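# Move one bottle from the cabinet onto the bench

## Task

Take a single bottle out of the cabinet and leave it standing upright on the bench, while the remaining two bottles stay inside the cabinet.

## Robot and tools

ROBOT AND FRAME. Two arms, left_arm and right_arm, each ride a carriage on one shared floor track. left_rail carries left_arm and is always the carriage toward +y; right_rail carries right_arm. All positions use one table-fixed frame in metres: table top is z = 0, +z up, +x is the direction the arms face, +y is to their left. The track runs along y at x = 0, with y = 0 at its middle, and the table starts at x = 0.17. Each arm base sits at x = 0, y = its carriage's position_m, z = 0.04, facing +x. Printed hand positions can be a few cm off, more at long reach.

GRIPPERS. Fingers point along the gripper's own +z and close along its y. end_effector_position is the spot between the pads when closed; fingertips extend about 33 mm past it (about 9 mm when wide open). left_arm's fingers can fold: grip with the outer quarter of the pads, near the tips, and avoid pressing fingertips into surfaces. right_arm's fingers are rigid.

execute_actions. Argument actions: a list holding one action (or empty, which returns camera images and full state). An action may have rows, steps, until, and left_rail / right_rail commands. rows: up to 15 rows, each used for one 1/30 s step. Every row has 18 numbers in [-1, 1]: left_arm's six joints (shoulder pan, shoulder lift, elbow, wrist 1, wrist 2, wrist 3), then left gripper position, force_limit, speed, then the same nine for right_arm. Joint numbers are offsets, scaled so 1.0 = 2.222 rad, measured from the Joint targets as they stood when the call began (not from the previous row); sending 0 holds an arm at those targets, and repeating an offset in a new call moves further. Joint ranges in radians: pan, lift, wrist 1-3 from -6.283 to 6.283, elbow -3.142 to 3.142; asking more than 0.010 rad outside gets the call refused. Gripper numbers are absolute commands: position +1 = open 140 mm, about -0.8 = pads touching, -1 = close until blocked. force_limit from -1 (about 14 N) to +1 (about 58 N) for a slow close; speed -1 about 30 mm/s, 0 about 140, +1 about 250; closing fast grips harder. Both start at +1. To leave a gripper unchanged, repeat its last three numbers. steps: 1 to 450 control steps, at least the row count, default 15; after the last row the arms keep heading for that row's target. until: ends the action early, reading only rail fields, e.g. {"left_rail": {"position_status": ["!=", "moving"]}} or {"all": {"status": "ended"}}; numbers need a comparison (=, !=, <, <=, >, >=). cameras: list of names, ["all"], or [] (cameras: cam_high, cam_low, cam_front, cam_side, cam_left_wrist, cam_right_wrist).

RAILS. Inside an action, {"left_rail": {"position_m": x}} sets where the carriage goes: left_rail -0.8 to 1.5 m, right_rail -1.5 to 0.8 m; speed_m_s 0.01 to 1; acceleration_factor 0.1 to 1; {"stop": true} brakes it. Then run an action with until position_status != moving. Keep carriages at least 0.78 m apart. A drive carries the arm in its current pose; let it arrive before aiming the gripper.

move. target: one 18-number row or a list of up to 15 rows, same layout, every row's joint offsets counted from the same starting Joint targets. Joints travel together along a timed path, so the hand traces a curve and nothing is avoided. speed: rad/s for the joint with most to travel, 0.01 to 3.14, default 0.5, one value or one per target. blend: rad of corner rounding for lists, default 0 (stop at each). stop_force: N, 3 to 120, ends an arm's path when the wrist sensor feels that much push; use with a low speed; cannot combine with blocking=false. zero: whether to re-zero the sensor first (default true). blocking: false returns after about 0.5 s while the move runs; then use wait or stop before new rows or moves. The result adds a move: line: done, off_target, moving, held or fault, plus limits=held if a check cut steps.

wait: seconds 0 to 10, holds last commands. stop: brakes a running move (not the rails). zoom_image: camera and region [x0, y0, x1, y1] in pixels, at most 504 by 504, from the latest image of that camera (all are 896x504). zero_wrist_force: arm = left_arm or right_arm. finished_scene: scene = the current scene number (1 here); irreversible, call only once the bottle stands on the bench unaided.

RESULTS. Joint positions / velocities / targets: per arm, rail (m) then six joints (rad). end_effector_position (m), end_effector_quat_wxyz, velocities. Joint torques (positive toward larger angle, includes arm weight). Motor temperatures per joint. Wrist force and torque in the gripper's own axes, plus the peak since last shown. Tool commands. object_status: 0 moving, 1 blocked while opening, 2 blocked while closing (a grip), 3 reached target or pads met. position_measured in counts: 3 open, 75 about 100 mm, 139 about 60 mm, 200 about 20 mm, 230 pads met. To tighten a grip, raise force_limit and change position from -1 to -0.98. Rails report position_m, position_status (moving, done, contact_stop, time_out, stopped, stopped_with_arm, stopped_for_other_arm, stopped_for_other_carriage) and position_answer (taken or not_taken). Lines like joint command not followed mean the clearance check altered commands.

AVOID. Anything falling off the table, or set on the track or the strip beside it, fails the task. Do not let bottles drop, knock over the two that stay, or slam into the cabinet. Outside force near 150 N, or contact torque at the load limit (132 N m big joints, 22.1 / 22.1 / 21.6 N m wrists), halts that arm for 10 s; wrists only push about 13.7 N m extra. Keep the arms from touching each other. Motors overheating to 85 °C lock the arm; avoid long stretched holds. Arms are stiff, so never aim far past a contact; approach slowly.

Each tool is called after ">>>" as a command line: name --argument value for each argument, lists and objects as JSON in quotes; but a table of rows of numbers goes row by row, as --pt "numbers of a row", without its own name.

## Session

>>> execute_actions --actions '[]'

Scene clock: 0.00 s.
left_arm: end_effector_position=(+0.3456, +0.9862, +0.5800) position_measured=3 object_status=3 end_effector_quat_wxyz=(+0.000, +0.000, +1.000, +0.000) | right_arm: end_effector_position=(+0.3456, -1.1150, +0.5800) position_measured=3 object_status=3 end_effector_quat_wxyz=(+0.000, +0.000, +1.000, +0.000)
Joint positions: left_arm=[0.959 -0.316 -1.725 0.971 -0.816 -1.571 -0.316] | right_arm=[-1.142 -0.316 -1.725 0.971 -0.816 -1.571 -0.316]
Joint velocities: within noise
Joint torques (N m): no reading
Motor temperatures (°C): left_arm=[33 30 32 38 40 47] | right_arm=[37 32 29 39 38 41]
Wrist force (N): no reading
Wrist torque (N m): no reading
Wrist force, peak (N): no reading
Joint targets: left_arm=[0.959 -0.316 -1.725 0.971 -0.816 -1.571 -0.316] | right_arm=[-1.142 -0.316 -1.725 0.971 -0.816 -1.571 -0.316]
Tool commands: left_gripper/position=+1.0 left_gripper/force_limit=+1.0 left_gripper/speed=+1.0 right_gripper/position=+1.0 right_gripper/force_limit=+1.0 right_gripper/speed=+1.0
left_rail: position_m=0.959 position_status=done
right_rail: position_m=-1.142 position_status=done

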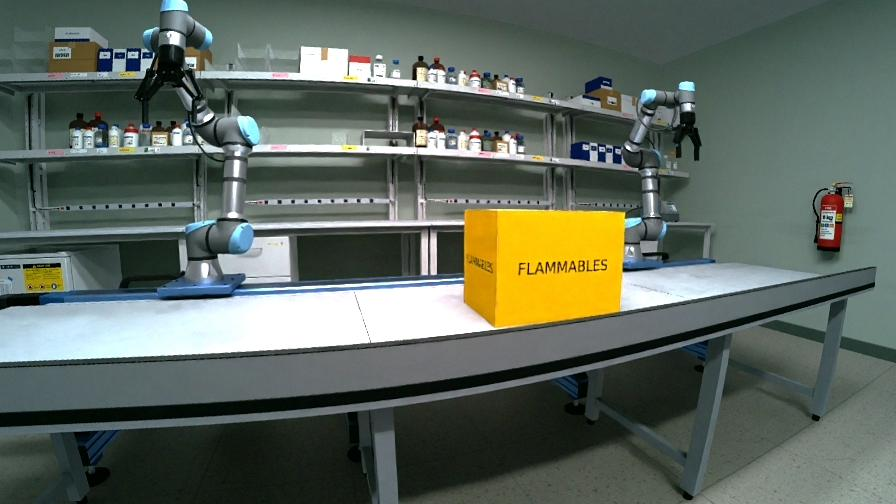

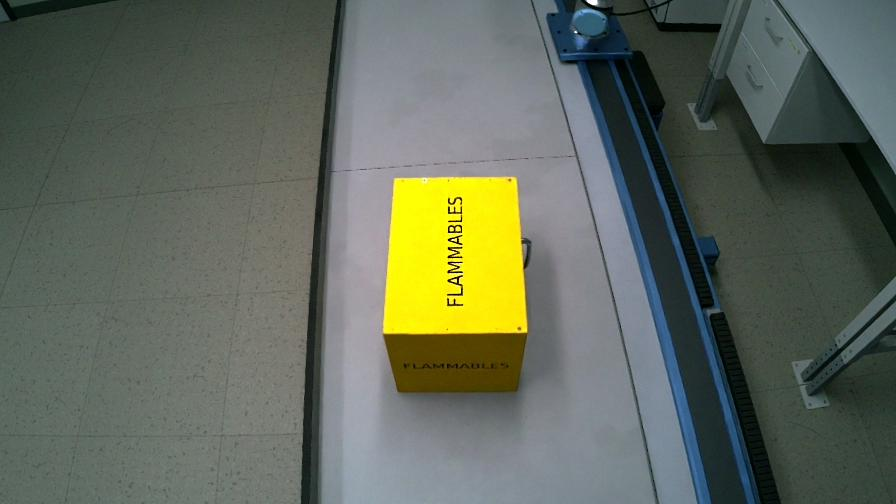

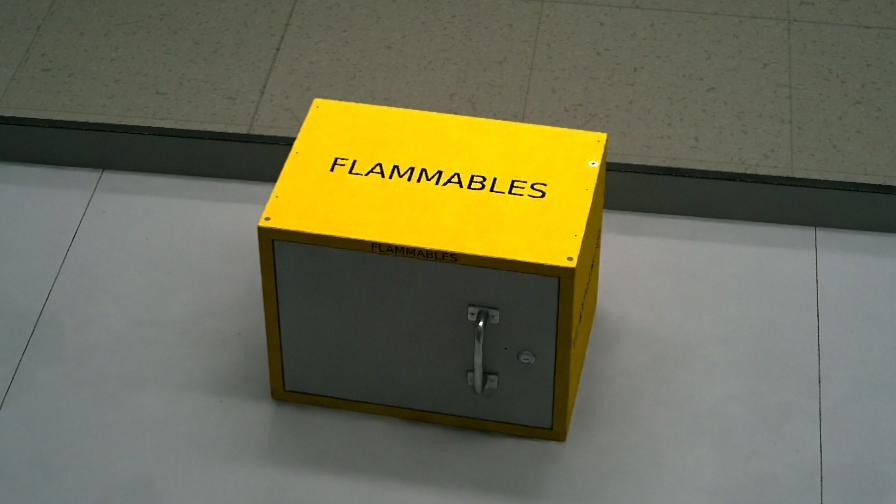

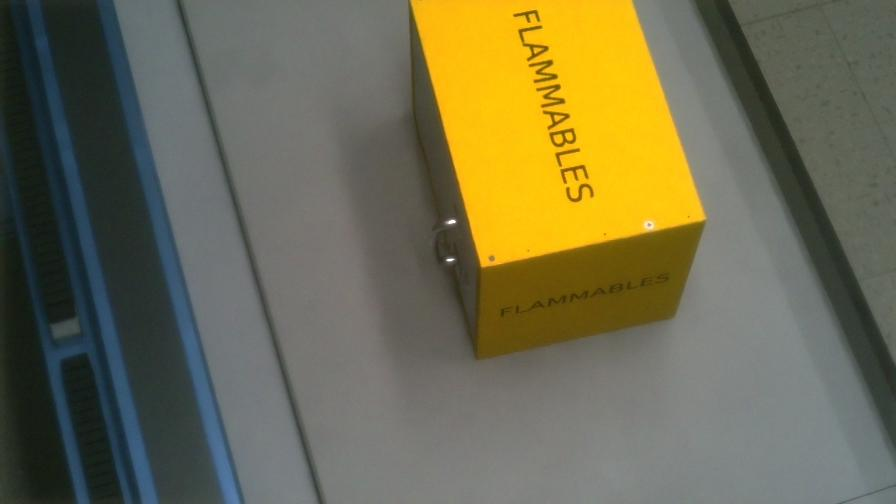

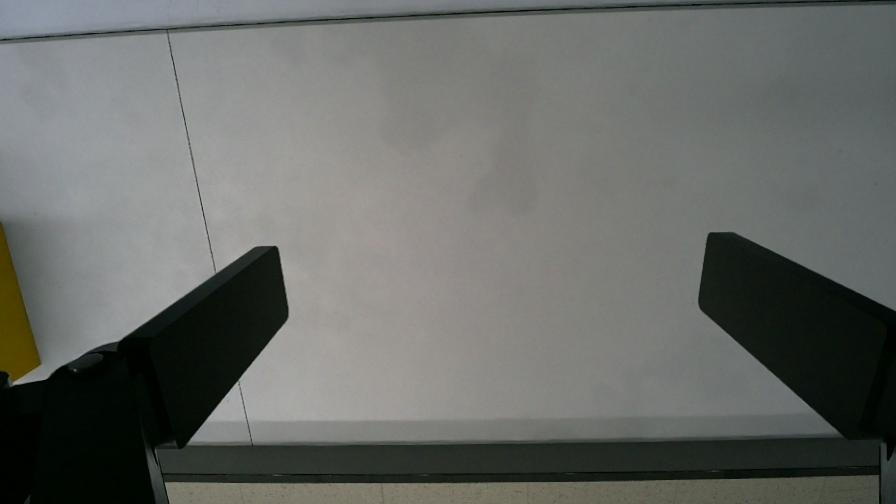

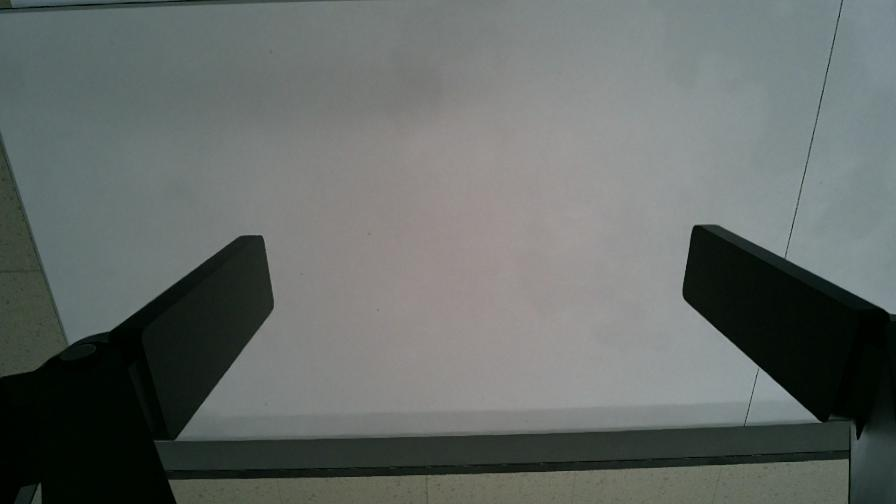

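>>> execute_actions --actions '[{"right_rail":{"position_m":-0.9},"steps":120,"until":{"right_rail":{"position_status":["!=","moving"]}}}]'

>>> move --target '[0,0,0,0,0,0,1,1,1,0.3569,0.1737,0.2396,-0.767,-0.1092,-0.636,1,1,1]' --speed 0.9

>>> move --target '[0,0,0,0,0,0,1,1,1,0.3569,0.1737,0.2396,-0.767,-0.1092,-0.636,1,1,1]' --speed 0.9 --cameras '["cam_right_wrist","cam_front","cam_side"]'

Scene clock: 50.00 s.
left_arm: end_effector_position=(+0.3456, +0.9862, +0.5800) position_measured=3 object_status=3 end_effector_quat_wxyz=(+0.000, +0.000, +1.000, +0.000) | right_arm: end_effector_position=(+0.3456, -0.8728, +0.5800) position_measured=3 object_status=3 end_effector_quat_wxyz=(+0.000, +0.000, +1.000, +0.000)
Joint positions: left_arm=[0.959 -0.316 -1.725 0.971 -0.816 -1.571 -0.316] | right_arm=[-0.9 -0.316 -1.725 0.971 -0.816 -1.571 -0.316]
Joint torques (N m): left_arm=[-0.62 -12.04 -19.65 -3.05 -0.14 0.16] | right_arm=[1.62 -12.44 -19.34 -2.92 0.12 -0.18]
Wrist force (N): left_arm=[0.1 -0.1 0.0] | right_arm=[-0.1 0.0 -0.2]
Wrist torque (N m): left_arm=[-0.02 -0.01 0.00] | right_arm=[0.00 0.03 0.00]
Wrist force, peak (N): left_arm=[0.3 -0.3 -0.2] | right_arm=[0.5 -4.2 0.6]
Joint targets: left_arm=[0.959 -0.316 -1.725 0.971 -0.816 -1.571 -0.316] | right_arm=[-0.900 -0.316 -1.725 0.971 -0.816 -1.571 -0.316]
Tool commands: left_gripper/position=+1.0 left_gripper/force_limit=+1.0 left_gripper/speed=+1.0 right_gripper/position=+1.0 right_gripper/force_limit=+1.0 right_gripper/speed=+1.0
left_rail: position_m=0.959 position_status=done
right_rail: position_m=-0.900 position_status=done

Scene clock: 52.70 s.
left_arm: end_effector_position=(+0.3456, +0.9862, +0.5800) position_measured=3 object_status=3 end_effector_quat_wxyz=(+0.000, +0.000, +1.000, +0.000) | right_arm: end_effector_position=(+0.6559, -0.4952, +0.4094) position_measured=3 object_status=3 end_effector_quat_wxyz=(-0.242, +0.798, -0.455, +0.313)
Joint positions: left_arm=[0.959 -0.316 -1.725 0.971 -0.816 -1.571 -0.316] | right_arm=[-0.9 0.477 -1.339 1.503 -2.52 -1.813 -1.729]
Joint torques (N m): left_arm=[-0.87 -11.76 -19.64 -2.91 -0.08 0.25] | right_arm=[10.58 -23.89 -18.66 -6.6 -3 -1.77]
Wrist force (N): left_arm=[0.1 0.0 0.1] | right_arm=[1.1 0.4 -0.1]
Wrist torque (N m): left_arm=[-0.01 -0.02 0.00] | right_arm=[0.12 -0.16 0.19]
Wrist force, peak (N): left_arm=[0.4 -0.2 0.2] | right_arm=[1.8 -0.5 -0.7]
Joint targets: left_arm=[0.959 -0.316 -1.725 0.971 -0.816 -1.571 -0.316] | right_arm=[-0.900 0.477 -1.339 1.503 -2.520 -1.813 -1.729]
left_rail: position_m=0.959 position_status=done
right_rail: position_m=-0.900 position_status=done
move: done

Scene clock: 55.40 s.
left_arm: end_effector_position=(+0.3456, +0.9862, +0.5800) position_measured=3 object_status=3 end_effector_quat_wxyz=(+0.000, +0.000, +1.000, +0.000) | right_arm: end_effector_position=(+0.2204, -0.2298, +0.3028) position_measured=3 object_status=3 end_effector_quat_wxyz=(-0.270, +0.653, +0.270, +0.654)
Joint positions: left_arm=[0.959 -0.316 -1.725 0.971 -0.816 -1.571 -0.316] | right_arm=[-0.9 1.27 -0.953 2.035 -4.224 -2.056 -3.142]
Joint torques (N m): left_arm=[-0.51 -11.78 -19.42 -2.99 -0.06 0.3] | right_arm=[9.78 -28.81 -6.73 -5.25 -2.36 -1.58]
Wrist force (N): left_arm=[0.0 -0.1 -0.1] | right_arm=[1.5 0.4 1.3]
Wrist torque (N m): left_arm=[-0.03 0.00 0.01] | right_arm=[-0.10 -0.03 0.32]
Wrist force, peak (N): left_arm=[0.4 -0.1 0.0] | right_arm=[2.9 0.1 -0.3]
Joint targets: left_arm=[0.959 -0.316 -1.725 0.971 -0.816 -1.571 -0.316] | right_arm=[-0.900 1.270 -0.953 2.035 -4.225 -2.056 -3.142]
left_rail: position_m=0.959 position_status=done
right_rail: position_m=-0.900 position_status=done
move: done
Images, in order (width x height): cam_front 896x504, cam_side 896x504, cam_right_wrist 896x504.

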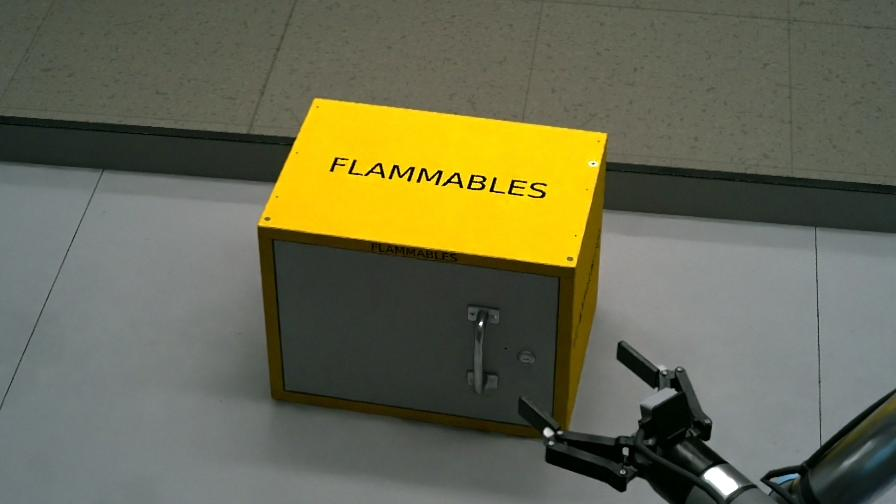

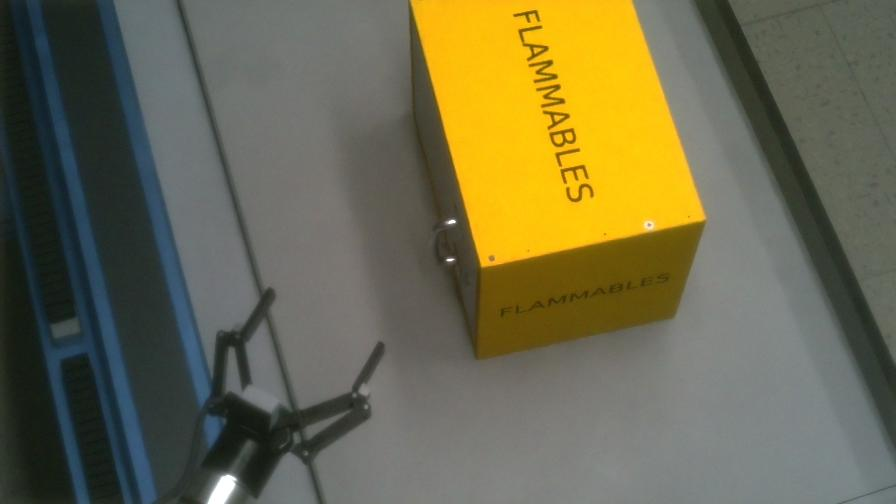

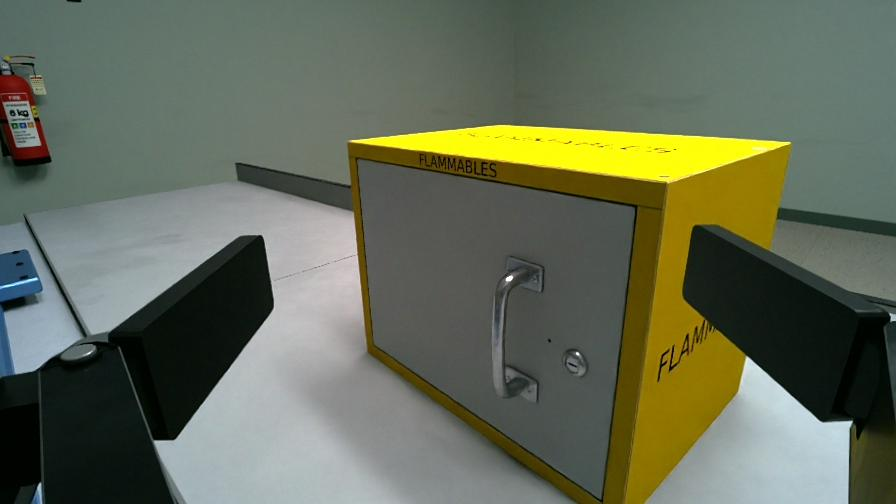

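>>> execute_actions --actions '[{"right_rail":{"position_m":-1.0},"steps":120,"until":{"right_rail":{"position_status":["!=","moving"]}}}]' --cameras '["cam_right_wrist"]'

Scene clock: 59.87 s.
left_arm: end_effector_position=(+0.3456, +0.9862, +0.5800) position_measured=3 object_status=3 end_effector_quat_wxyz=(+0.000, +0.000, +1.000, +0.000) | right_arm: end_effector_position=(+0.2203, -0.3298, +0.3027) position_measured=3 object_status=3 end_effector_quat_wxyz=(-0.270, +0.653, +0.270, +0.654)
Joint positions: left_arm=[0.959 -0.316 -1.725 0.971 -0.816 -1.571 -0.316] | right_arm=[-1 1.27 -0.953 2.035 -4.225 -2.056 -3.142]
Joint torques (N m): left_arm=[-0.98 -12.55 -19.09 -3.04 0.02 0.29] | right_arm=[7.69 -44.86 -18.38 -1.94 -0.28 -1.47]
Wrist force (N): left_arm=[0.0 0.0 0.1] | right_arm=[1.6 0.5 1.3]
Wrist torque (N m): left_arm=[-0.01 0.00 0.00] | right_arm=[-0.08 -0.04 0.32]
Wrist force, peak (N): left_arm=[0.4 -0.1 0.3] | right_arm=[1.4 -1.8 3.5]
Joint targets: left_arm=[0.959 -0.316 -1.725 0.971 -0.816 -1.571 -0.316] | right_arm=[-1.000 1.270 -0.953 2.035 -4.225 -2.056 -3.142]
Tool commands: left_gripper/position=+1.0 left_gripper/force_limit=+1.0 left_gripper/speed=+1.0 right_gripper/position=+1.0 right_gripper/force_limit=+1.0 right_gripper/speed=+1.0
left_rail: position_m=0.959 position_status=done
right_rail: position_m=-1.000 position_status=done
Images, in order (width x height): cam_right_wrist 896x504.

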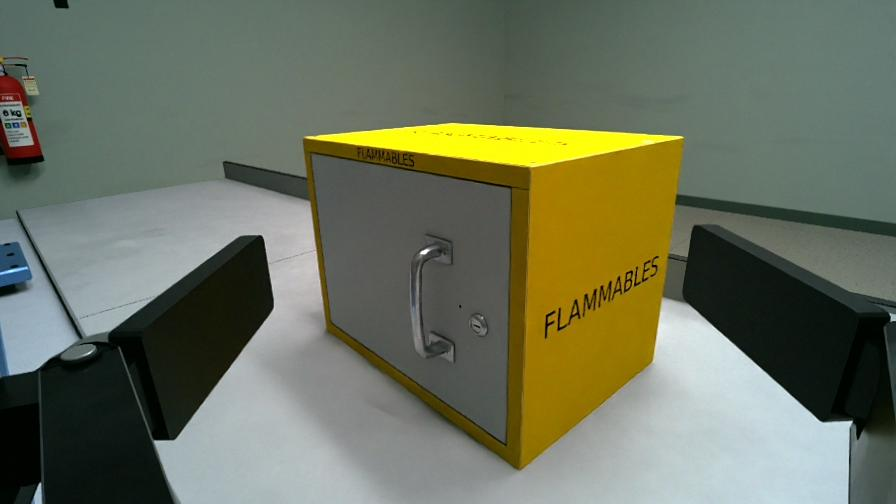

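>>> move --target '[0,0,0,0,0,0,1,1,1,0.0410,0.1495,-0.0840,-0.0649,-0.3942,0,1,1,1]' --speed 0.7

>>> execute_actions --actions '[{"right_rail":{"position_m":-0.6,"speed_m_s":0.4},"steps":120,"until":{"right_rail":{"position_status":["!=","moving"]}}}]' --cameras '["cam_right_wrist","cam_front","cam_side"]'

Scene clock: 98.33 s.
left_arm: end_effector_position=(+0.3456, +0.9862, +0.5800) position_measured=3 object_status=3 end_effector_quat_wxyz=(+0.000, +0.000, +1.000, +0.000) | right_arm: end_effector_position=(+0.2815, -0.4348, +0.2234) position_measured=3 object_status=3 end_effector_quat_wxyz=(-0.093, +0.701, +0.093, +0.701)
Joint positions: left_arm=[0.959 -0.316 -1.725 0.971 -0.816 -1.571 -0.316] | right_arm=[-1 1.331 -0.731 1.91 -4.321 -2.639 -3.142]
Joint torques (N m): left_arm=[-1.43 -12.42 -19.26 -3.09 0.17 0.4] | right_arm=[-5.96 -53.98 -3.96 1.72 2.4 -0.94]
Wrist force (N): left_arm=[0.1 0.0 0.0] | right_arm=[1.0 0.7 1.2]
Wrist torque (N m): left_arm=[-0.01 -0.01 0.01] | right_arm=[-0.05 0.04 0.32]
Wrist force, peak (N): left_arm=[0.2 -0.3 0.4] | right_arm=[0.9 4.0 1.2]
Joint targets: left_arm=[0.959 -0.316 -1.725 0.971 -0.816 -1.571 -0.316] | right_arm=[-1.000 1.331 -0.731 1.910 -4.321 -2.639 -3.142]
left_rail: position_m=0.959 position_status=done
right_rail: position_m=-1.000 position_status=done
move: held (right_arm; a check stopped the path); limits=held; right_arm: the wrist 2 is farthest, 0.293 rad from its target
joint command not followed: on one or more control steps a check withheld the commanded joint targets of the right arm, and it was not sent them on those steps.
cause: the commanded joint targets, or the way to them, would bring two parts of the arm too close to each other (its gripper and another part of the arm, with joints 5 (wrist 1) to 7 (wrist 3) between them, 16 mm apart when it was first held).

Scene clock: 99.90 s.
left_arm: end_effector_position=(+0.3456, +0.9862, +0.5800) position_measured=3 object_status=3 end_effector_quat_wxyz=(+0.000, +0.000, +1.000, +0.000) | right_arm: end_effector_position=(+0.2815, -0.0346, +0.2234) position_measured=3 object_status=3 end_effector_quat_wxyz=(-0.093, +0.701, +0.093, +0.701)
Joint positions: left_arm=[0.959 -0.316 -1.725 0.971 -0.816 -1.571 -0.316] | right_arm=[-0.6 1.331 -0.731 1.91 -4.321 -2.639 -3.142]
Joint torques (N m): left_arm=[-1.38 -12.31 -18.85 -3.08 0.17 0.51] | right_arm=[-3.92 -47.53 -4.91 -0.91 -0.42 -0.95]
Wrist force (N): left_arm=[0.2 0.1 0.0] | right_arm=[1.1 0.7 0.9]
Wrist torque (N m): left_arm=[0.02 -0.05 0.01] | right_arm=[-0.05 0.02 0.32]
Wrist force, peak (N): left_arm=[0.3 0.0 0.3] | right_arm=[1.0 3.7 0.5]
Joint targets: left_arm=[0.959 -0.316 -1.725 0.971 -0.816 -1.571 -0.316] | right_arm=[-0.600 1.331 -0.731 1.910 -4.321 -2.639 -3.142]
Tool commands: left_gripper/position=+1.0 left_gripper/force_limit=+1.0 left_gripper/speed=+1.0 right_gripper/position=+1.0 right_gripper/force_limit=+1.0 right_gripper/speed=+1.0
left_rail: position_m=0.959 position_status=done
right_rail: position_m=-0.600 speed_m_s=0.40 position_status=done
Images, in order (width x height): cam_front 896x504, cam_side 896x504, cam_right_wrist 896x504.

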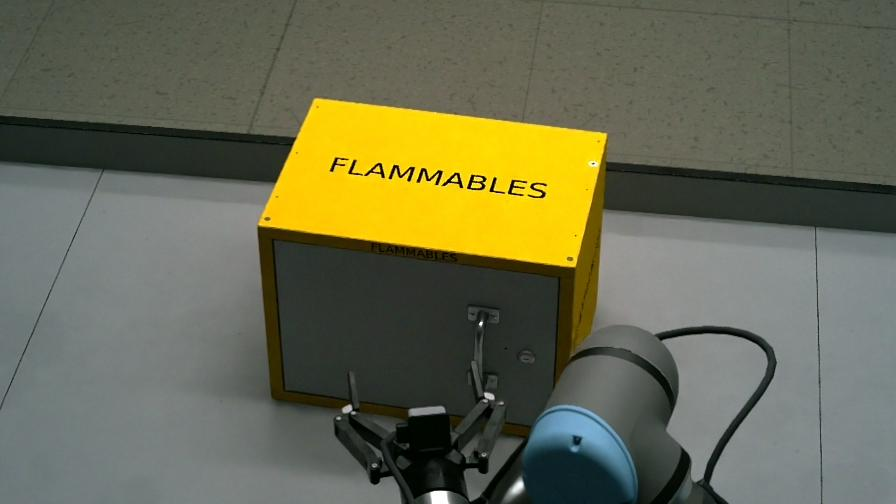

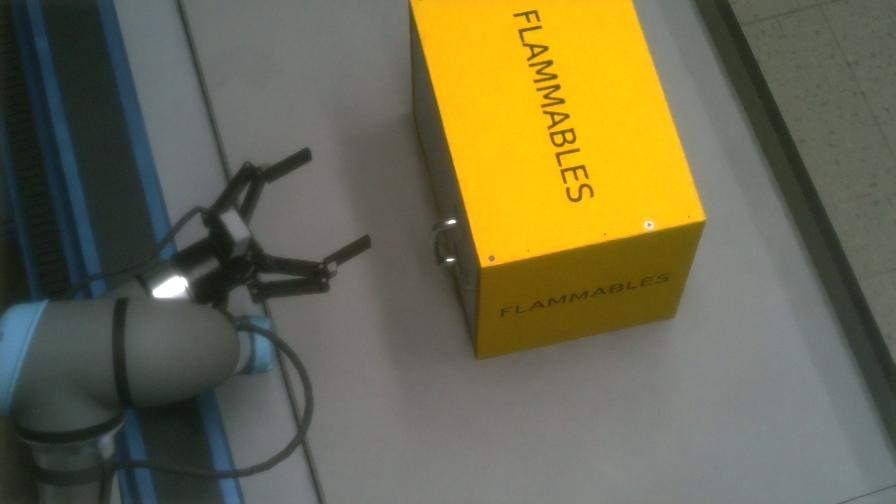

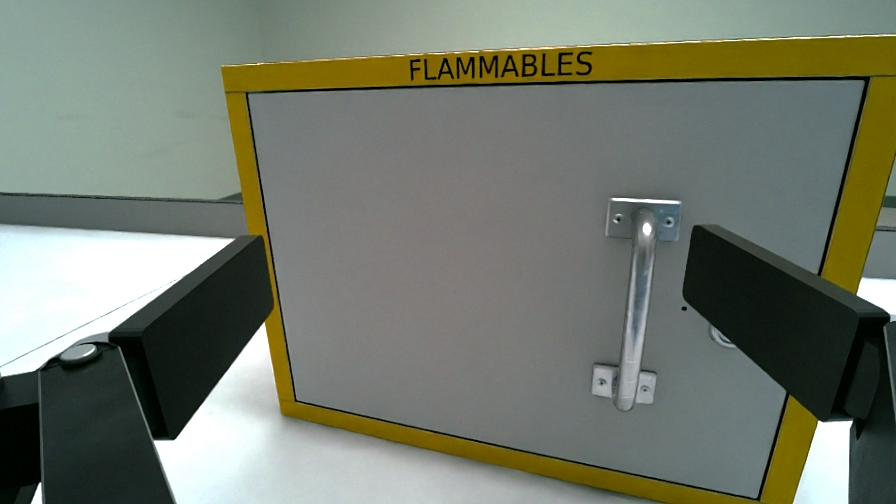

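>>> execute_actions --actions '[{"right_rail":{"position_m":-0.9,"speed_m_s":0.7},"left_rail":{"position_m":1.5,"speed_m_s":0.7},"steps":120,"until":{"right_rail":{"position_status":["!=","moving"]},"left_rail":{"position_status":["!=","moving"]}}}]'

>>> move --target '[0,0,0,0,0,0,1,1,1,-0.3706,-0.2237,-0.2113,0.7887,0.2403,0.6359,1,1,1]' --speed 1.0

>>> move --target '[0,0,0,0,0,0,1,1,1,-0.3706,-0.2237,-0.2113,0.7887,0.2403,0.6359,1,1,1]' --speed 1.0

>>> execute_actions --actions '[{"right_rail":{"position_m":0.62},"steps":180,"until":{"right_rail":{"position_status":["!=","moving"]}}}]'

>>> move --target '[0,0,0,0,0,0,1,1,1,-0.7066,0.3301,0.3645,0.0120,0.5653,0.1422,1,1,1]' --speed 0.9 --cameras '["cam_right_wrist","cam_front"]'

Scene clock: 141.70 s.
left_arm: end_effector_position=(+0.3456, +1.5272, +0.5800) position_measured=3 object_status=3 end_effector_quat_wxyz=(+0.000, +0.000, +1.000, +0.000) | right_arm: end_effector_position=(+0.2815, -0.3347, +0.2234) position_measured=3 object_status=3 end_effector_quat_wxyz=(-0.093, +0.701, +0.093, +0.701)
Joint positions: left_arm=[1.5 -0.316 -1.725 0.971 -0.816 -1.571 -0.316] | right_arm=[-0.9 1.331 -0.731 1.91 -4.321 -2.639 -3.142]
Joint torques (N m): left_arm=[-0.64 -12.27 -18.74 -3.06 -0.1 0.59] | right_arm=[4.53 -33.37 -17.39 1.49 2.5 -0.98]
Wrist force (N): left_arm=[0.2 -0.1 0.1] | right_arm=[0.8 0.7 1.3]
Wrist torque (N m): left_arm=[-0.02 -0.04 0.01] | right_arm=[-0.05 0.07 0.32]
Wrist force, peak (N): left_arm=[0.6 -3.7 -0.1] | right_arm=[1.3 3.9 0.3]
Joint targets: left_arm=[1.500 -0.316 -1.725 0.971 -0.816 -1.571 -0.316] | right_arm=[-0.900 1.331 -0.731 1.910 -4.321 -2.639 -3.142]
Tool commands: left_gripper/position=+1.0 left_gripper/force_limit=+1.0 left_gripper/speed=+1.0 right_gripper/position=+1.0 right_gripper/force_limit=+1.0 right_gripper/speed=+1.0
left_rail: position_m=1.500 speed_m_s=0.70 position_status=done
right_rail: position_m=-0.900 speed_m_s=0.70 position_status=done

Scene clock: 144.30 s.
left_arm: end_effector_position=(+0.3456, +1.5272, +0.5800) position_measured=3 object_status=3 end_effector_quat_wxyz=(+0.000, +0.000, +1.000, +0.000) | right_arm: end_effector_position=(+0.6992, -0.5396, +0.4011) position_measured=3 object_status=3 end_effector_quat_wxyz=(-0.163, +0.757, -0.480, +0.412)
Joint positions: left_arm=[1.5 -0.316 -1.725 0.971 -0.816 -1.571 -0.316] | right_arm=[-0.9 0.508 -1.228 1.44 -2.569 -2.105 -1.73]
Joint torques (N m): left_arm=[-1.14 -12.81 -18.02 -3.09 -0.89 0.59] | right_arm=[-6.2 -52.79 -30.42 -0.38 1.61 1.14]
Wrist force (N): left_arm=[0.2 0.1 0.0] | right_arm=[1.5 0.4 0.1]
Wrist torque (N m): left_arm=[0.02 -0.04 0.01] | right_arm=[0.10 -0.20 0.19]
Wrist force, peak (N): left_arm=[0.2 -0.3 0.2] | right_arm=[3.3 0.3 0.6]
Joint targets: left_arm=[1.500 -0.316 -1.725 0.971 -0.816 -1.571 -0.316] | right_arm=[-0.900 0.508 -1.228 1.440 -2.569 -2.105 -1.729]
left_rail: position_m=1.500 speed_m_s=0.70 position_status=done
right_rail: position_m=-0.900 speed_m_s=0.70 position_status=done
move: done

Scene clock: 146.90 s.
left_arm: end_effector_position=(+0.3456, +1.5272, +0.5800) position_measured=3 object_status=3 end_effector_quat_wxyz=(+0.000, +0.000, +1.000, +0.000) | right_arm: end_effector_position=(+0.3459, -0.8728, +0.5797) position_measured=3 object_status=3 end_effector_quat_wxyz=(+0.000, -0.001, +1.000, +0.000)
Joint positions: left_arm=[1.5 -0.316 -1.725 0.971 -0.816 -1.571 -0.316] | right_arm=[-0.9 -0.316 -1.725 0.971 -0.817 -1.571 -0.317]
Joint torques (N m): left_arm=[-0.74 -12.17 -18.31 -3.09 -1.67 0.74] | right_arm=[-6.47 -22.16 -25.56 0.15 2.6 0.84]
Wrist force (N): left_arm=[0.0 -0.1 0.0] | right_arm=[-0.1 0.1 0.0]
Wrist torque (N m): left_arm=[-0.02 0.00 0.01] | right_arm=[0.02 0.02 -0.03]
Wrist force, peak (N): left_arm=[0.1 -0.1 0.4] | right_arm=[2.2 -0.1 -0.7]
Joint targets: left_arm=[1.500 -0.316 -1.725 0.971 -0.816 -1.571 -0.316] | right_arm=[-0.900 -0.316 -1.725 0.971 -0.817 -1.571 -0.316]
left_rail: position_m=1.500 speed_m_s=0.70 position_status=done
right_rail: position_m=-0.900 speed_m_s=0.70 position_status=done
move: done

Scene clock: 149.83 s.
left_arm: end_effector_position=(+0.3456, +1.5272, +0.5800) position_measured=3 object_status=3 end_effector_quat_wxyz=(+0.000, +0.000, +1.000, +0.000) | right_arm: end_effector_position=(+0.3458, +0.6472, +0.5798) position_measured=3 object_status=3 end_effector_quat_wxyz=(+0.000, +0.000, +1.000, +0.000)
Joint positions: left_arm=[1.5 -0.316 -1.725 0.971 -0.816 -1.571 -0.316] | right_arm=[0.62 -0.316 -1.725 0.971 -0.817 -1.571 -0.316]
Joint torques (N m): left_arm=[-1.25 -12.66 -18.81 -3.02 -2.08 0.73] | right_arm=[0.53 -4.93 -14.19 -2.06 -2.45 1.13]
Wrist force (N): left_arm=[-0.1 -0.1 -0.2] | right_arm=[0.0 -0.1 -0.1]
Wrist torque (N m): left_arm=[-0.03 0.02 0.00] | right_arm=[-0.01 -0.01 -0.03]
Wrist force, peak (N): left_arm=[0.3 -0.3 0.1] | right_arm=[-0.1 3.5 -0.1]
Joint targets: left_arm=[1.500 -0.316 -1.725 0.971 -0.816 -1.571 -0.316] | right_arm=[0.620 -0.316 -1.725 0.971 -0.817 -1.571 -0.316]
Tool commands: left_gripper/position=+1.0 left_gripper/force_limit=+1.0 left_gripper/speed=+1.0 right_gripper/position=+1.0 right_gripper/force_limit=+1.0 right_gripper/speed=+1.0
left_rail: position_m=1.500 speed_m_s=0.70 position_status=done
right_rail: position_m=0.620 speed_m_s=0.70 position_status=done

Scene clock: 152.37 s.
left_arm: end_effector_position=(+0.3456, +1.5272, +0.5800) position_measured=3 object_status=3 end_effector_quat_wxyz=(+0.000, +0.000, +1.000, +0.000) | right_arm: end_effector_position=(+0.2804, +0.0949, +0.1800) position_measured=3 object_status=3 end_effector_quat_wxyz=(+0.000, +0.707, +0.001, +0.707)
Joint positions: left_arm=[1.5 -0.316 -1.725 0.971 -0.816 -1.571 -0.316] | right_arm=[0.62 -1.885 -0.991 1.781 -0.79 -0.315 -0.001]
Joint torques (N m): left_arm=[-0.37 -12.69 -18.47 -3.09 -2.21 0.75] | right_arm=[-6.69 -29.65 -9.37 3.52 2.53 1.01]
Wrist force (N): left_arm=[0.3 0.0 -0.1] | right_arm=[2.6 2.0 1.7]
Wrist torque (N m): left_arm=[0.00 -0.06 0.00] | right_arm=[0.22 -0.27 0.28]
Wrist force, peak (N): left_arm=[0.3 -0.3 -0.2] | right_arm=[59.8 -39.5 32.3]
Joint targets: left_arm=[1.500 -0.316 -1.725 0.971 -0.816 -1.571 -0.316] | right_arm=[0.620 -1.886 -0.991 1.781 -0.790 -0.315 0.000]
left_rail: position_m=1.500 speed_m_s=0.70 position_status=done
right_rail: position_m=0.620 speed_m_s=0.70 position_status=done
move: done
Images, in order (width x height): cam_front 896x504, cam_right_wrist 896x504.

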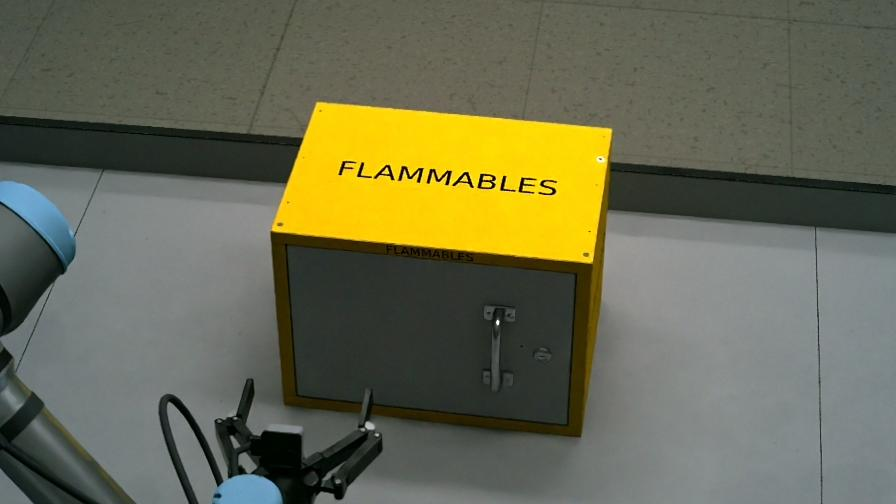

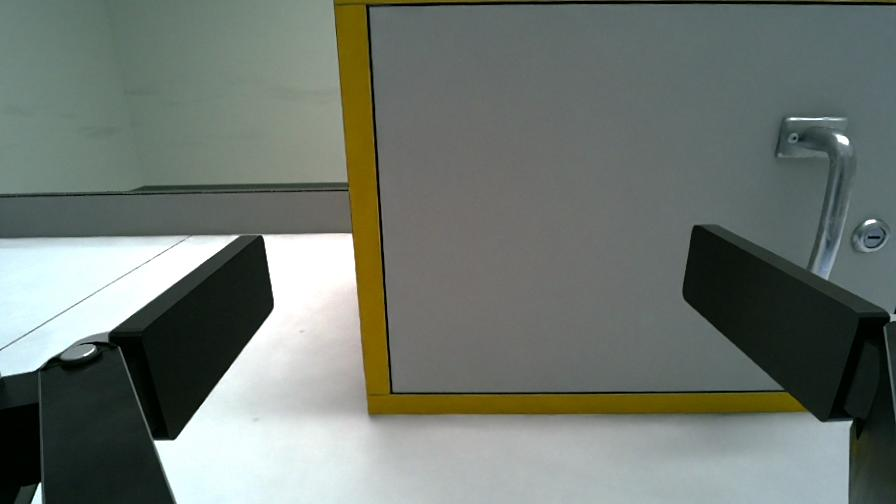

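>>> execute_actions --actions '[{"right_rail":{"position_m":0.41,"speed_m_s":0.3},"steps":120,"until":{"right_rail":{"position_status":["!=","moving"]}}}]' --cameras '["cam_right_wrist","cam_side","cam_front"]'

Scene clock: 160.33 s.
left_arm: end_effector_position=(+0.3456, +1.5272, +0.5800) position_measured=3 object_status=3 end_effector_quat_wxyz=(+0.000, +0.000, +1.000, +0.000) | right_arm: end_effector_position=(+0.2802, -0.1152, +0.1799) position_measured=3 object_status=3 end_effector_quat_wxyz=(+0.000, +0.707, +0.000, +0.707)
Joint positions: left_arm=[1.5 -0.316 -1.725 0.971 -0.816 -1.571 -0.316] | right_arm=[0.41 -1.886 -0.991 1.781 -0.79 -0.315 0]
Joint torques (N m): left_arm=[-0.43 -13.65 -17.67 -3.1 -2.15 1.02] | right_arm=[-4.7 -38.87 -10.62 -1.4 -0.39 0.93]
Wrist force (N): left_arm=[0.3 -0.1 0.1] | right_arm=[2.3 1.9 1.8]
Wrist torque (N m): left_arm=[-0.03 -0.06 0.01] | right_arm=[0.21 -0.23 0.28]
Wrist force, peak (N): left_arm=[0.5 0.1 -0.1] | right_arm=[2.6 6.1 1.7]
Joint targets: left_arm=[1.500 -0.316 -1.725 0.971 -0.816 -1.571 -0.316] | right_arm=[0.410 -1.886 -0.991 1.781 -0.790 -0.315 0.000]
Tool commands: left_gripper/position=+1.0 left_gripper/force_limit=+1.0 left_gripper/speed=+1.0 right_gripper/position=+1.0 right_gripper/force_limit=+1.0 right_gripper/speed=+1.0
left_rail: position_m=1.500 speed_m_s=0.70 position_status=done
right_rail: position_m=0.410 speed_m_s=0.30 position_status=done
Images, in order (width x height): cam_front 896x504, cam_side 896x504, cam_right_wrist 896x504.

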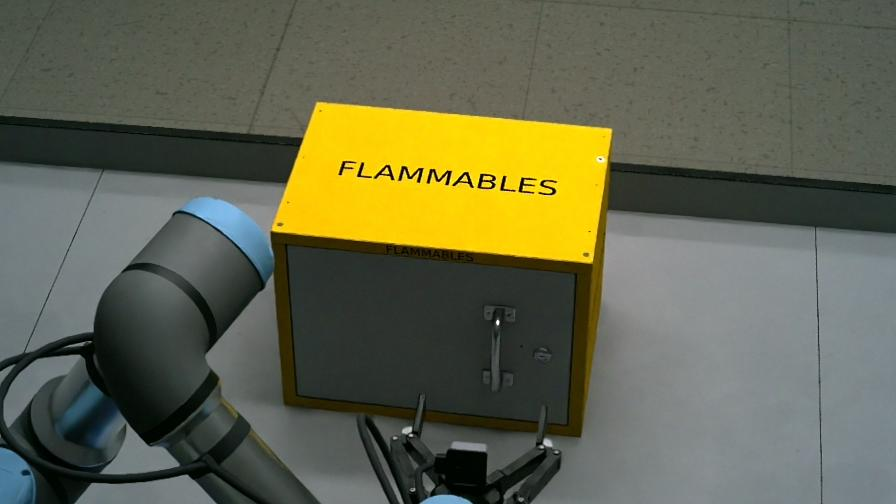

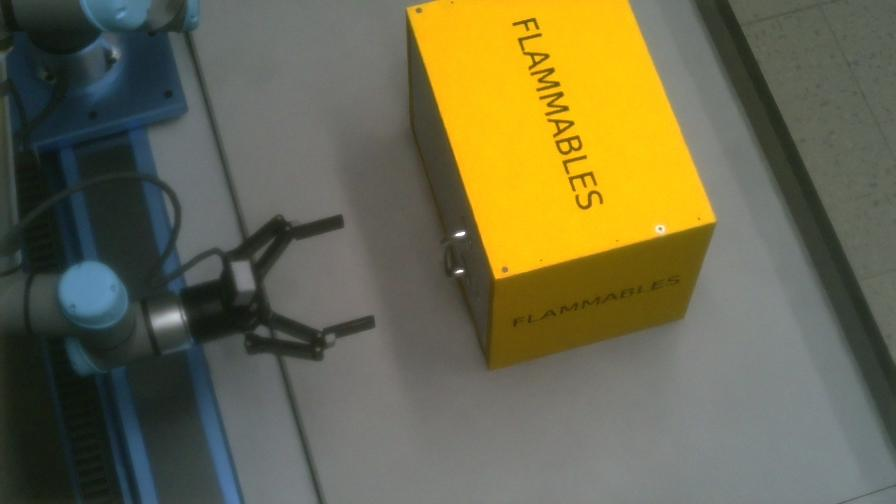

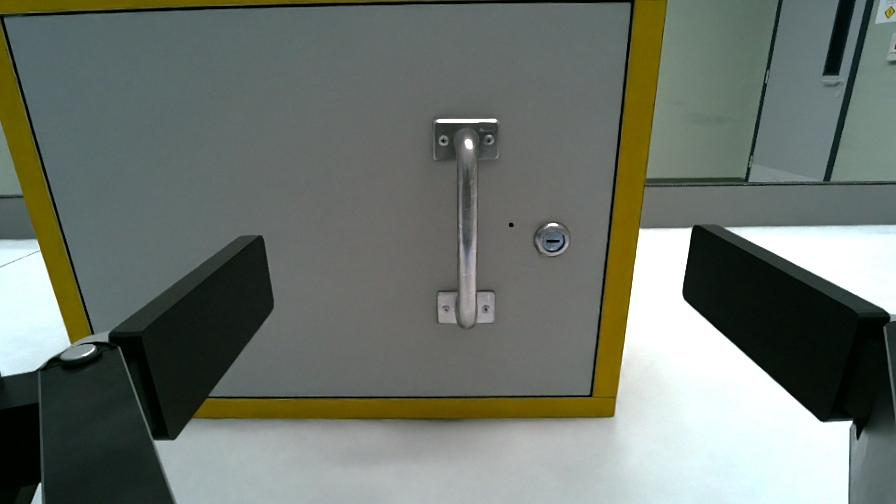

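>>> move --target '[0,0,0,0,0,0,1,1,1,0.1004,0.0083,-0.0158,0.0075,0.1004,0,1,1,1]' --speed 0.12 --stop_force 15 --cameras '["cam_right_wrist","cam_side"]'

Scene clock: 174.17 s.
left_arm: end_effector_position=(+0.3456, +1.5272, +0.5800) position_measured=3 object_status=3 end_effector_quat_wxyz=(+0.000, +0.000, +1.000, +0.000) | right_arm: end_effector_position=(+0.3962, -0.1201, +0.1802) position_measured=3 object_status=3 end_effector_quat_wxyz=(+0.000, +0.707, +0.000, +0.707)
Joint positions: left_arm=[1.5 -0.316 -1.725 0.971 -0.816 -1.571 -0.316] | right_arm=[0.41 -1.663 -0.973 1.746 -0.773 -0.092 0]
Joint torques (N m): left_arm=[-1.6 -14.28 -17.4 -3.1 -2.1 1.01] | right_arm=[9.77 -29.35 -22.6 2.96 2.53 -1.01]
Wrist force (N): left_arm=[0.1 0.0 0.2] | right_arm=[2.5 2.0 1.9]
Wrist torque (N m): left_arm=[-0.01 -0.01 0.01] | right_arm=[0.23 -0.27 0.29]
Wrist force, peak (N): left_arm=[0.5 -0.1 0.1] | right_arm=[2.3 2.2 2.4]
Joint targets: left_arm=[1.500 -0.316 -1.725 0.971 -0.816 -1.571 -0.316] | right_arm=[0.410 -1.663 -0.973 1.746 -0.773 -0.092 0.000]
left_rail: position_m=1.500 speed_m_s=0.70 position_status=done
right_rail: position_m=0.410 speed_m_s=0.30 position_status=done
move: done
Images, in order (width x height): cam_side 896x504, cam_right_wrist 896x504.

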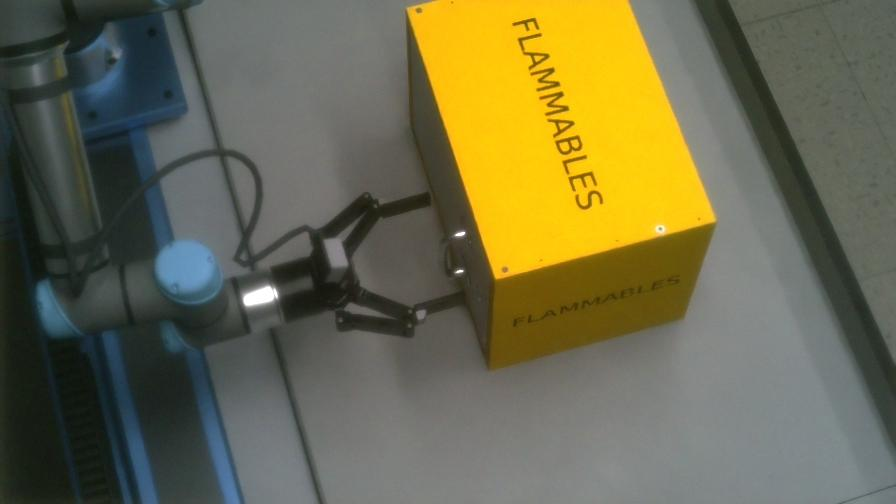

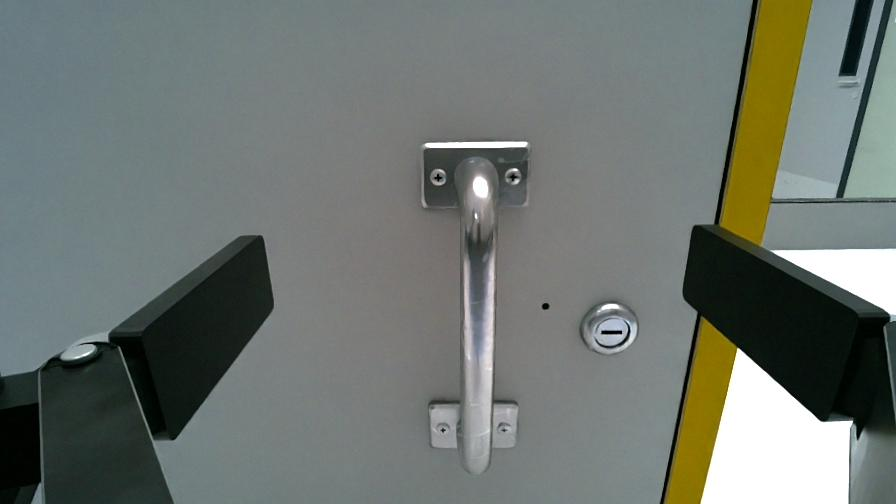

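>>> move --target '[0,0,0,0,0,0,1,1,1,0.007,0.0006,-0.0011,0.0005,0.007,0,1,1,1]' --speed 0.1 --stop_force 15

>>> execute_actions --actions '[{"rows":[[0,0,0,0,0,0,1,1,1,0,0,0,0,0,0,-1,0,-1]],"steps":170}]' --cameras '["cam_right_wrist"]'

Scene clock: 179.83 s.
left_arm: end_effector_position=(+0.3456, +1.5272, +0.5800) position_measured=3 object_status=3 end_effector_quat_wxyz=(+0.000, +0.000, +1.000, +0.000) | right_arm: end_effector_position=(+0.4043, -0.1195, +0.1802) position_measured=3 object_status=3 end_effector_quat_wxyz=(+0.000, +0.707, +0.000, +0.707)
Joint positions: left_arm=[1.5 -0.316 -1.725 0.971 -0.816 -1.571 -0.316] | right_arm=[0.41 -1.647 -0.972 1.743 -0.772 -0.076 0]
Joint torques (N m): left_arm=[-1.54 -13.52 -17.35 -3.15 -2.16 1.13] | right_arm=[9.61 -30.12 -22.11 3.03 2.56 -0.92]
Wrist force (N): left_arm=[0.2 -0.2 0.0] | right_arm=[2.4 2.0 2.0]
Wrist torque (N m): left_arm=[-0.04 -0.05 0.01] | right_arm=[0.22 -0.25 0.29]
Wrist force, peak (N): left_arm=[0.4 -0.2 0.3] | right_arm=[2.8 2.2 1.9]
Joint targets: left_arm=[1.500 -0.316 -1.725 0.971 -0.816 -1.571 -0.316] | right_arm=[0.410 -1.647 -0.972 1.743 -0.772 -0.076 0.000]
left_rail: position_m=1.500 speed_m_s=0.70 position_status=done
right_rail: position_m=0.410 speed_m_s=0.30 position_status=done
move: done

Scene clock: 185.70 s.
left_arm: end_effector_position=(+0.3456, +1.5272, +0.5800) position_measured=3 object_status=3 end_effector_quat_wxyz=(+0.000, +0.000, +1.000, +0.000) | right_arm: end_effector_position=(+0.4043, -0.1195, +0.1802) position_measured=214 object_status=2 end_effector_quat_wxyz=(+0.000, +0.707, +0.000, +0.707)
Joint positions: left_arm=[1.5 -0.316 -1.725 0.971 -0.816 -1.571 -0.316] | right_arm=[0.41 -1.647 -0.971 1.743 -0.772 -0.076 0]
Joint torques (N m): left_arm=[-1.63 -13.9 -16.76 -3.1 -2.09 1.26] | right_arm=[-5.98 -49.13 -28.18 -2.88 3.51 -0.83]
Wrist force (N): left_arm=[0.2 -0.1 0.0] | right_arm=[-5.5 -7.1 -6.5]
Wrist torque (N m): left_arm=[-0.04 -0.04 0.00] | right_arm=[0.01 -0.14 0.46]
Wrist force, peak (N): left_arm=[0.2 -0.2 0.3] | right_arm=[0.9 17.9 -23.1]
Joint targets: left_arm=[1.500 -0.316 -1.725 0.971 -0.816 -1.571 -0.316] | right_arm=[0.410 -1.647 -0.972 1.743 -0.772 -0.076 0.000]
left_rail: position_m=1.500 speed_m_s=0.70 position_status=done
right_rail: position_m=0.410 speed_m_s=0.30 position_status=done
Images, in order (width x height): cam_right_wrist 896x504.

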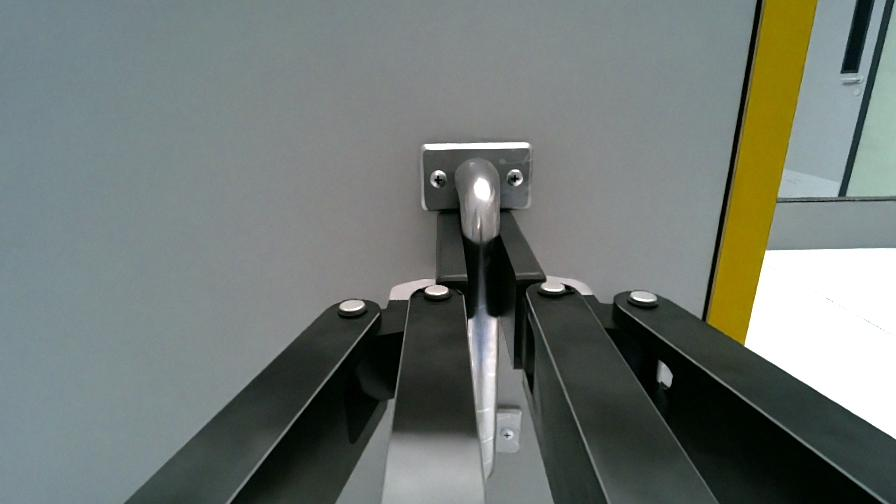

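>>> move --target '[0,0,0,0,0,0,1,1,1,-0.0451,-0.0531,0.0973,-0.0438,0.0333,0,-1,0,-1]' --speed 0.1 --stop_force 70 --cameras '["cam_right_wrist","cam_front"]'

Scene clock: 203.83 s.
left_arm: end_effector_position=(+0.3456, +1.5272, +0.5800) position_measured=3 object_status=3 end_effector_quat_wxyz=(+0.000, +0.000, +1.000, +0.000) | right_arm: end_effector_position=(+0.3587, -0.1099, +0.1798) position_measured=214 object_status=2 end_effector_quat_wxyz=(+0.061, +0.704, -0.061, +0.704)
Joint positions: left_arm=[1.5 -0.316 -1.725 0.971 -0.816 -1.571 -0.316] | right_arm=[0.41 -1.747 -1.09 1.959 -0.869 -0.002 0]
Joint torques (N m): left_arm=[-1.92 -14.11 -16.73 -2.99 -2.09 1.41] | right_arm=[-12.95 -43.55 -9.38 -3.94 5.71 -0.62]
Wrist force (N): left_arm=[0.1 0.0 0.1] | right_arm=[12.2 -7.8 5.8]
Wrist torque (N m): left_arm=[0.00 -0.01 0.01] | right_arm=[0.34 -0.63 0.44]
Wrist force, peak (N): left_arm=[0.4 -0.2 0.2] | right_arm=[-7.9 -15.2 8.2]
Joint targets: left_arm=[1.500 -0.316 -1.725 0.971 -0.816 -1.571 -0.316] | right_arm=[0.410 -1.747 -1.090 1.959 -0.869 -0.002 0.000]
left_rail: position_m=1.500 speed_m_s=0.70 position_status=done
right_rail: position_m=0.410 speed_m_s=0.30 position_status=done
move: done
Images, in order (width x height): cam_front 896x504, cam_right_wrist 896x504.

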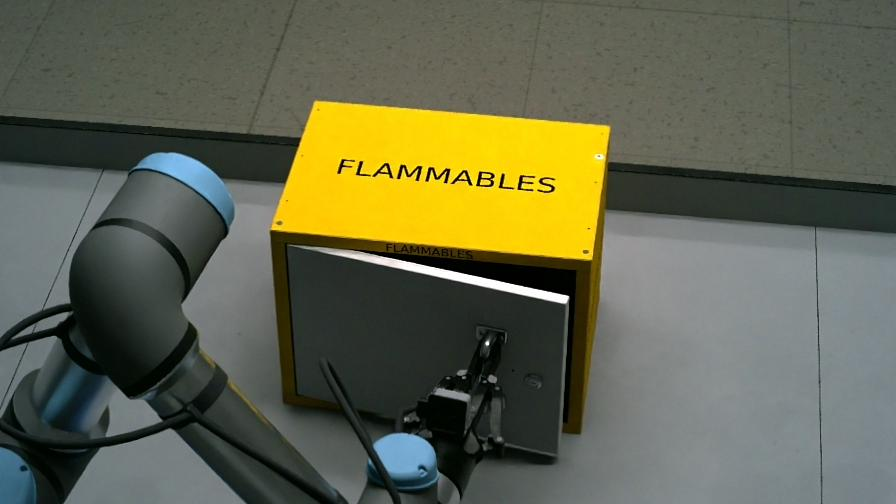

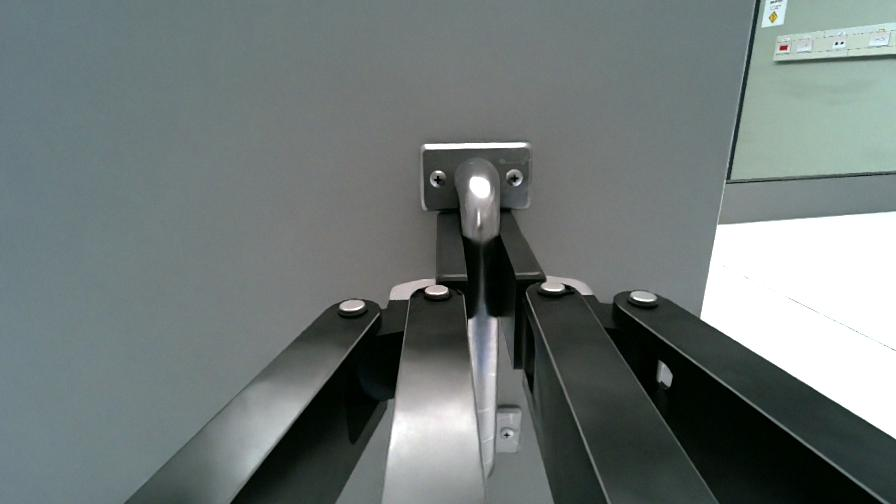

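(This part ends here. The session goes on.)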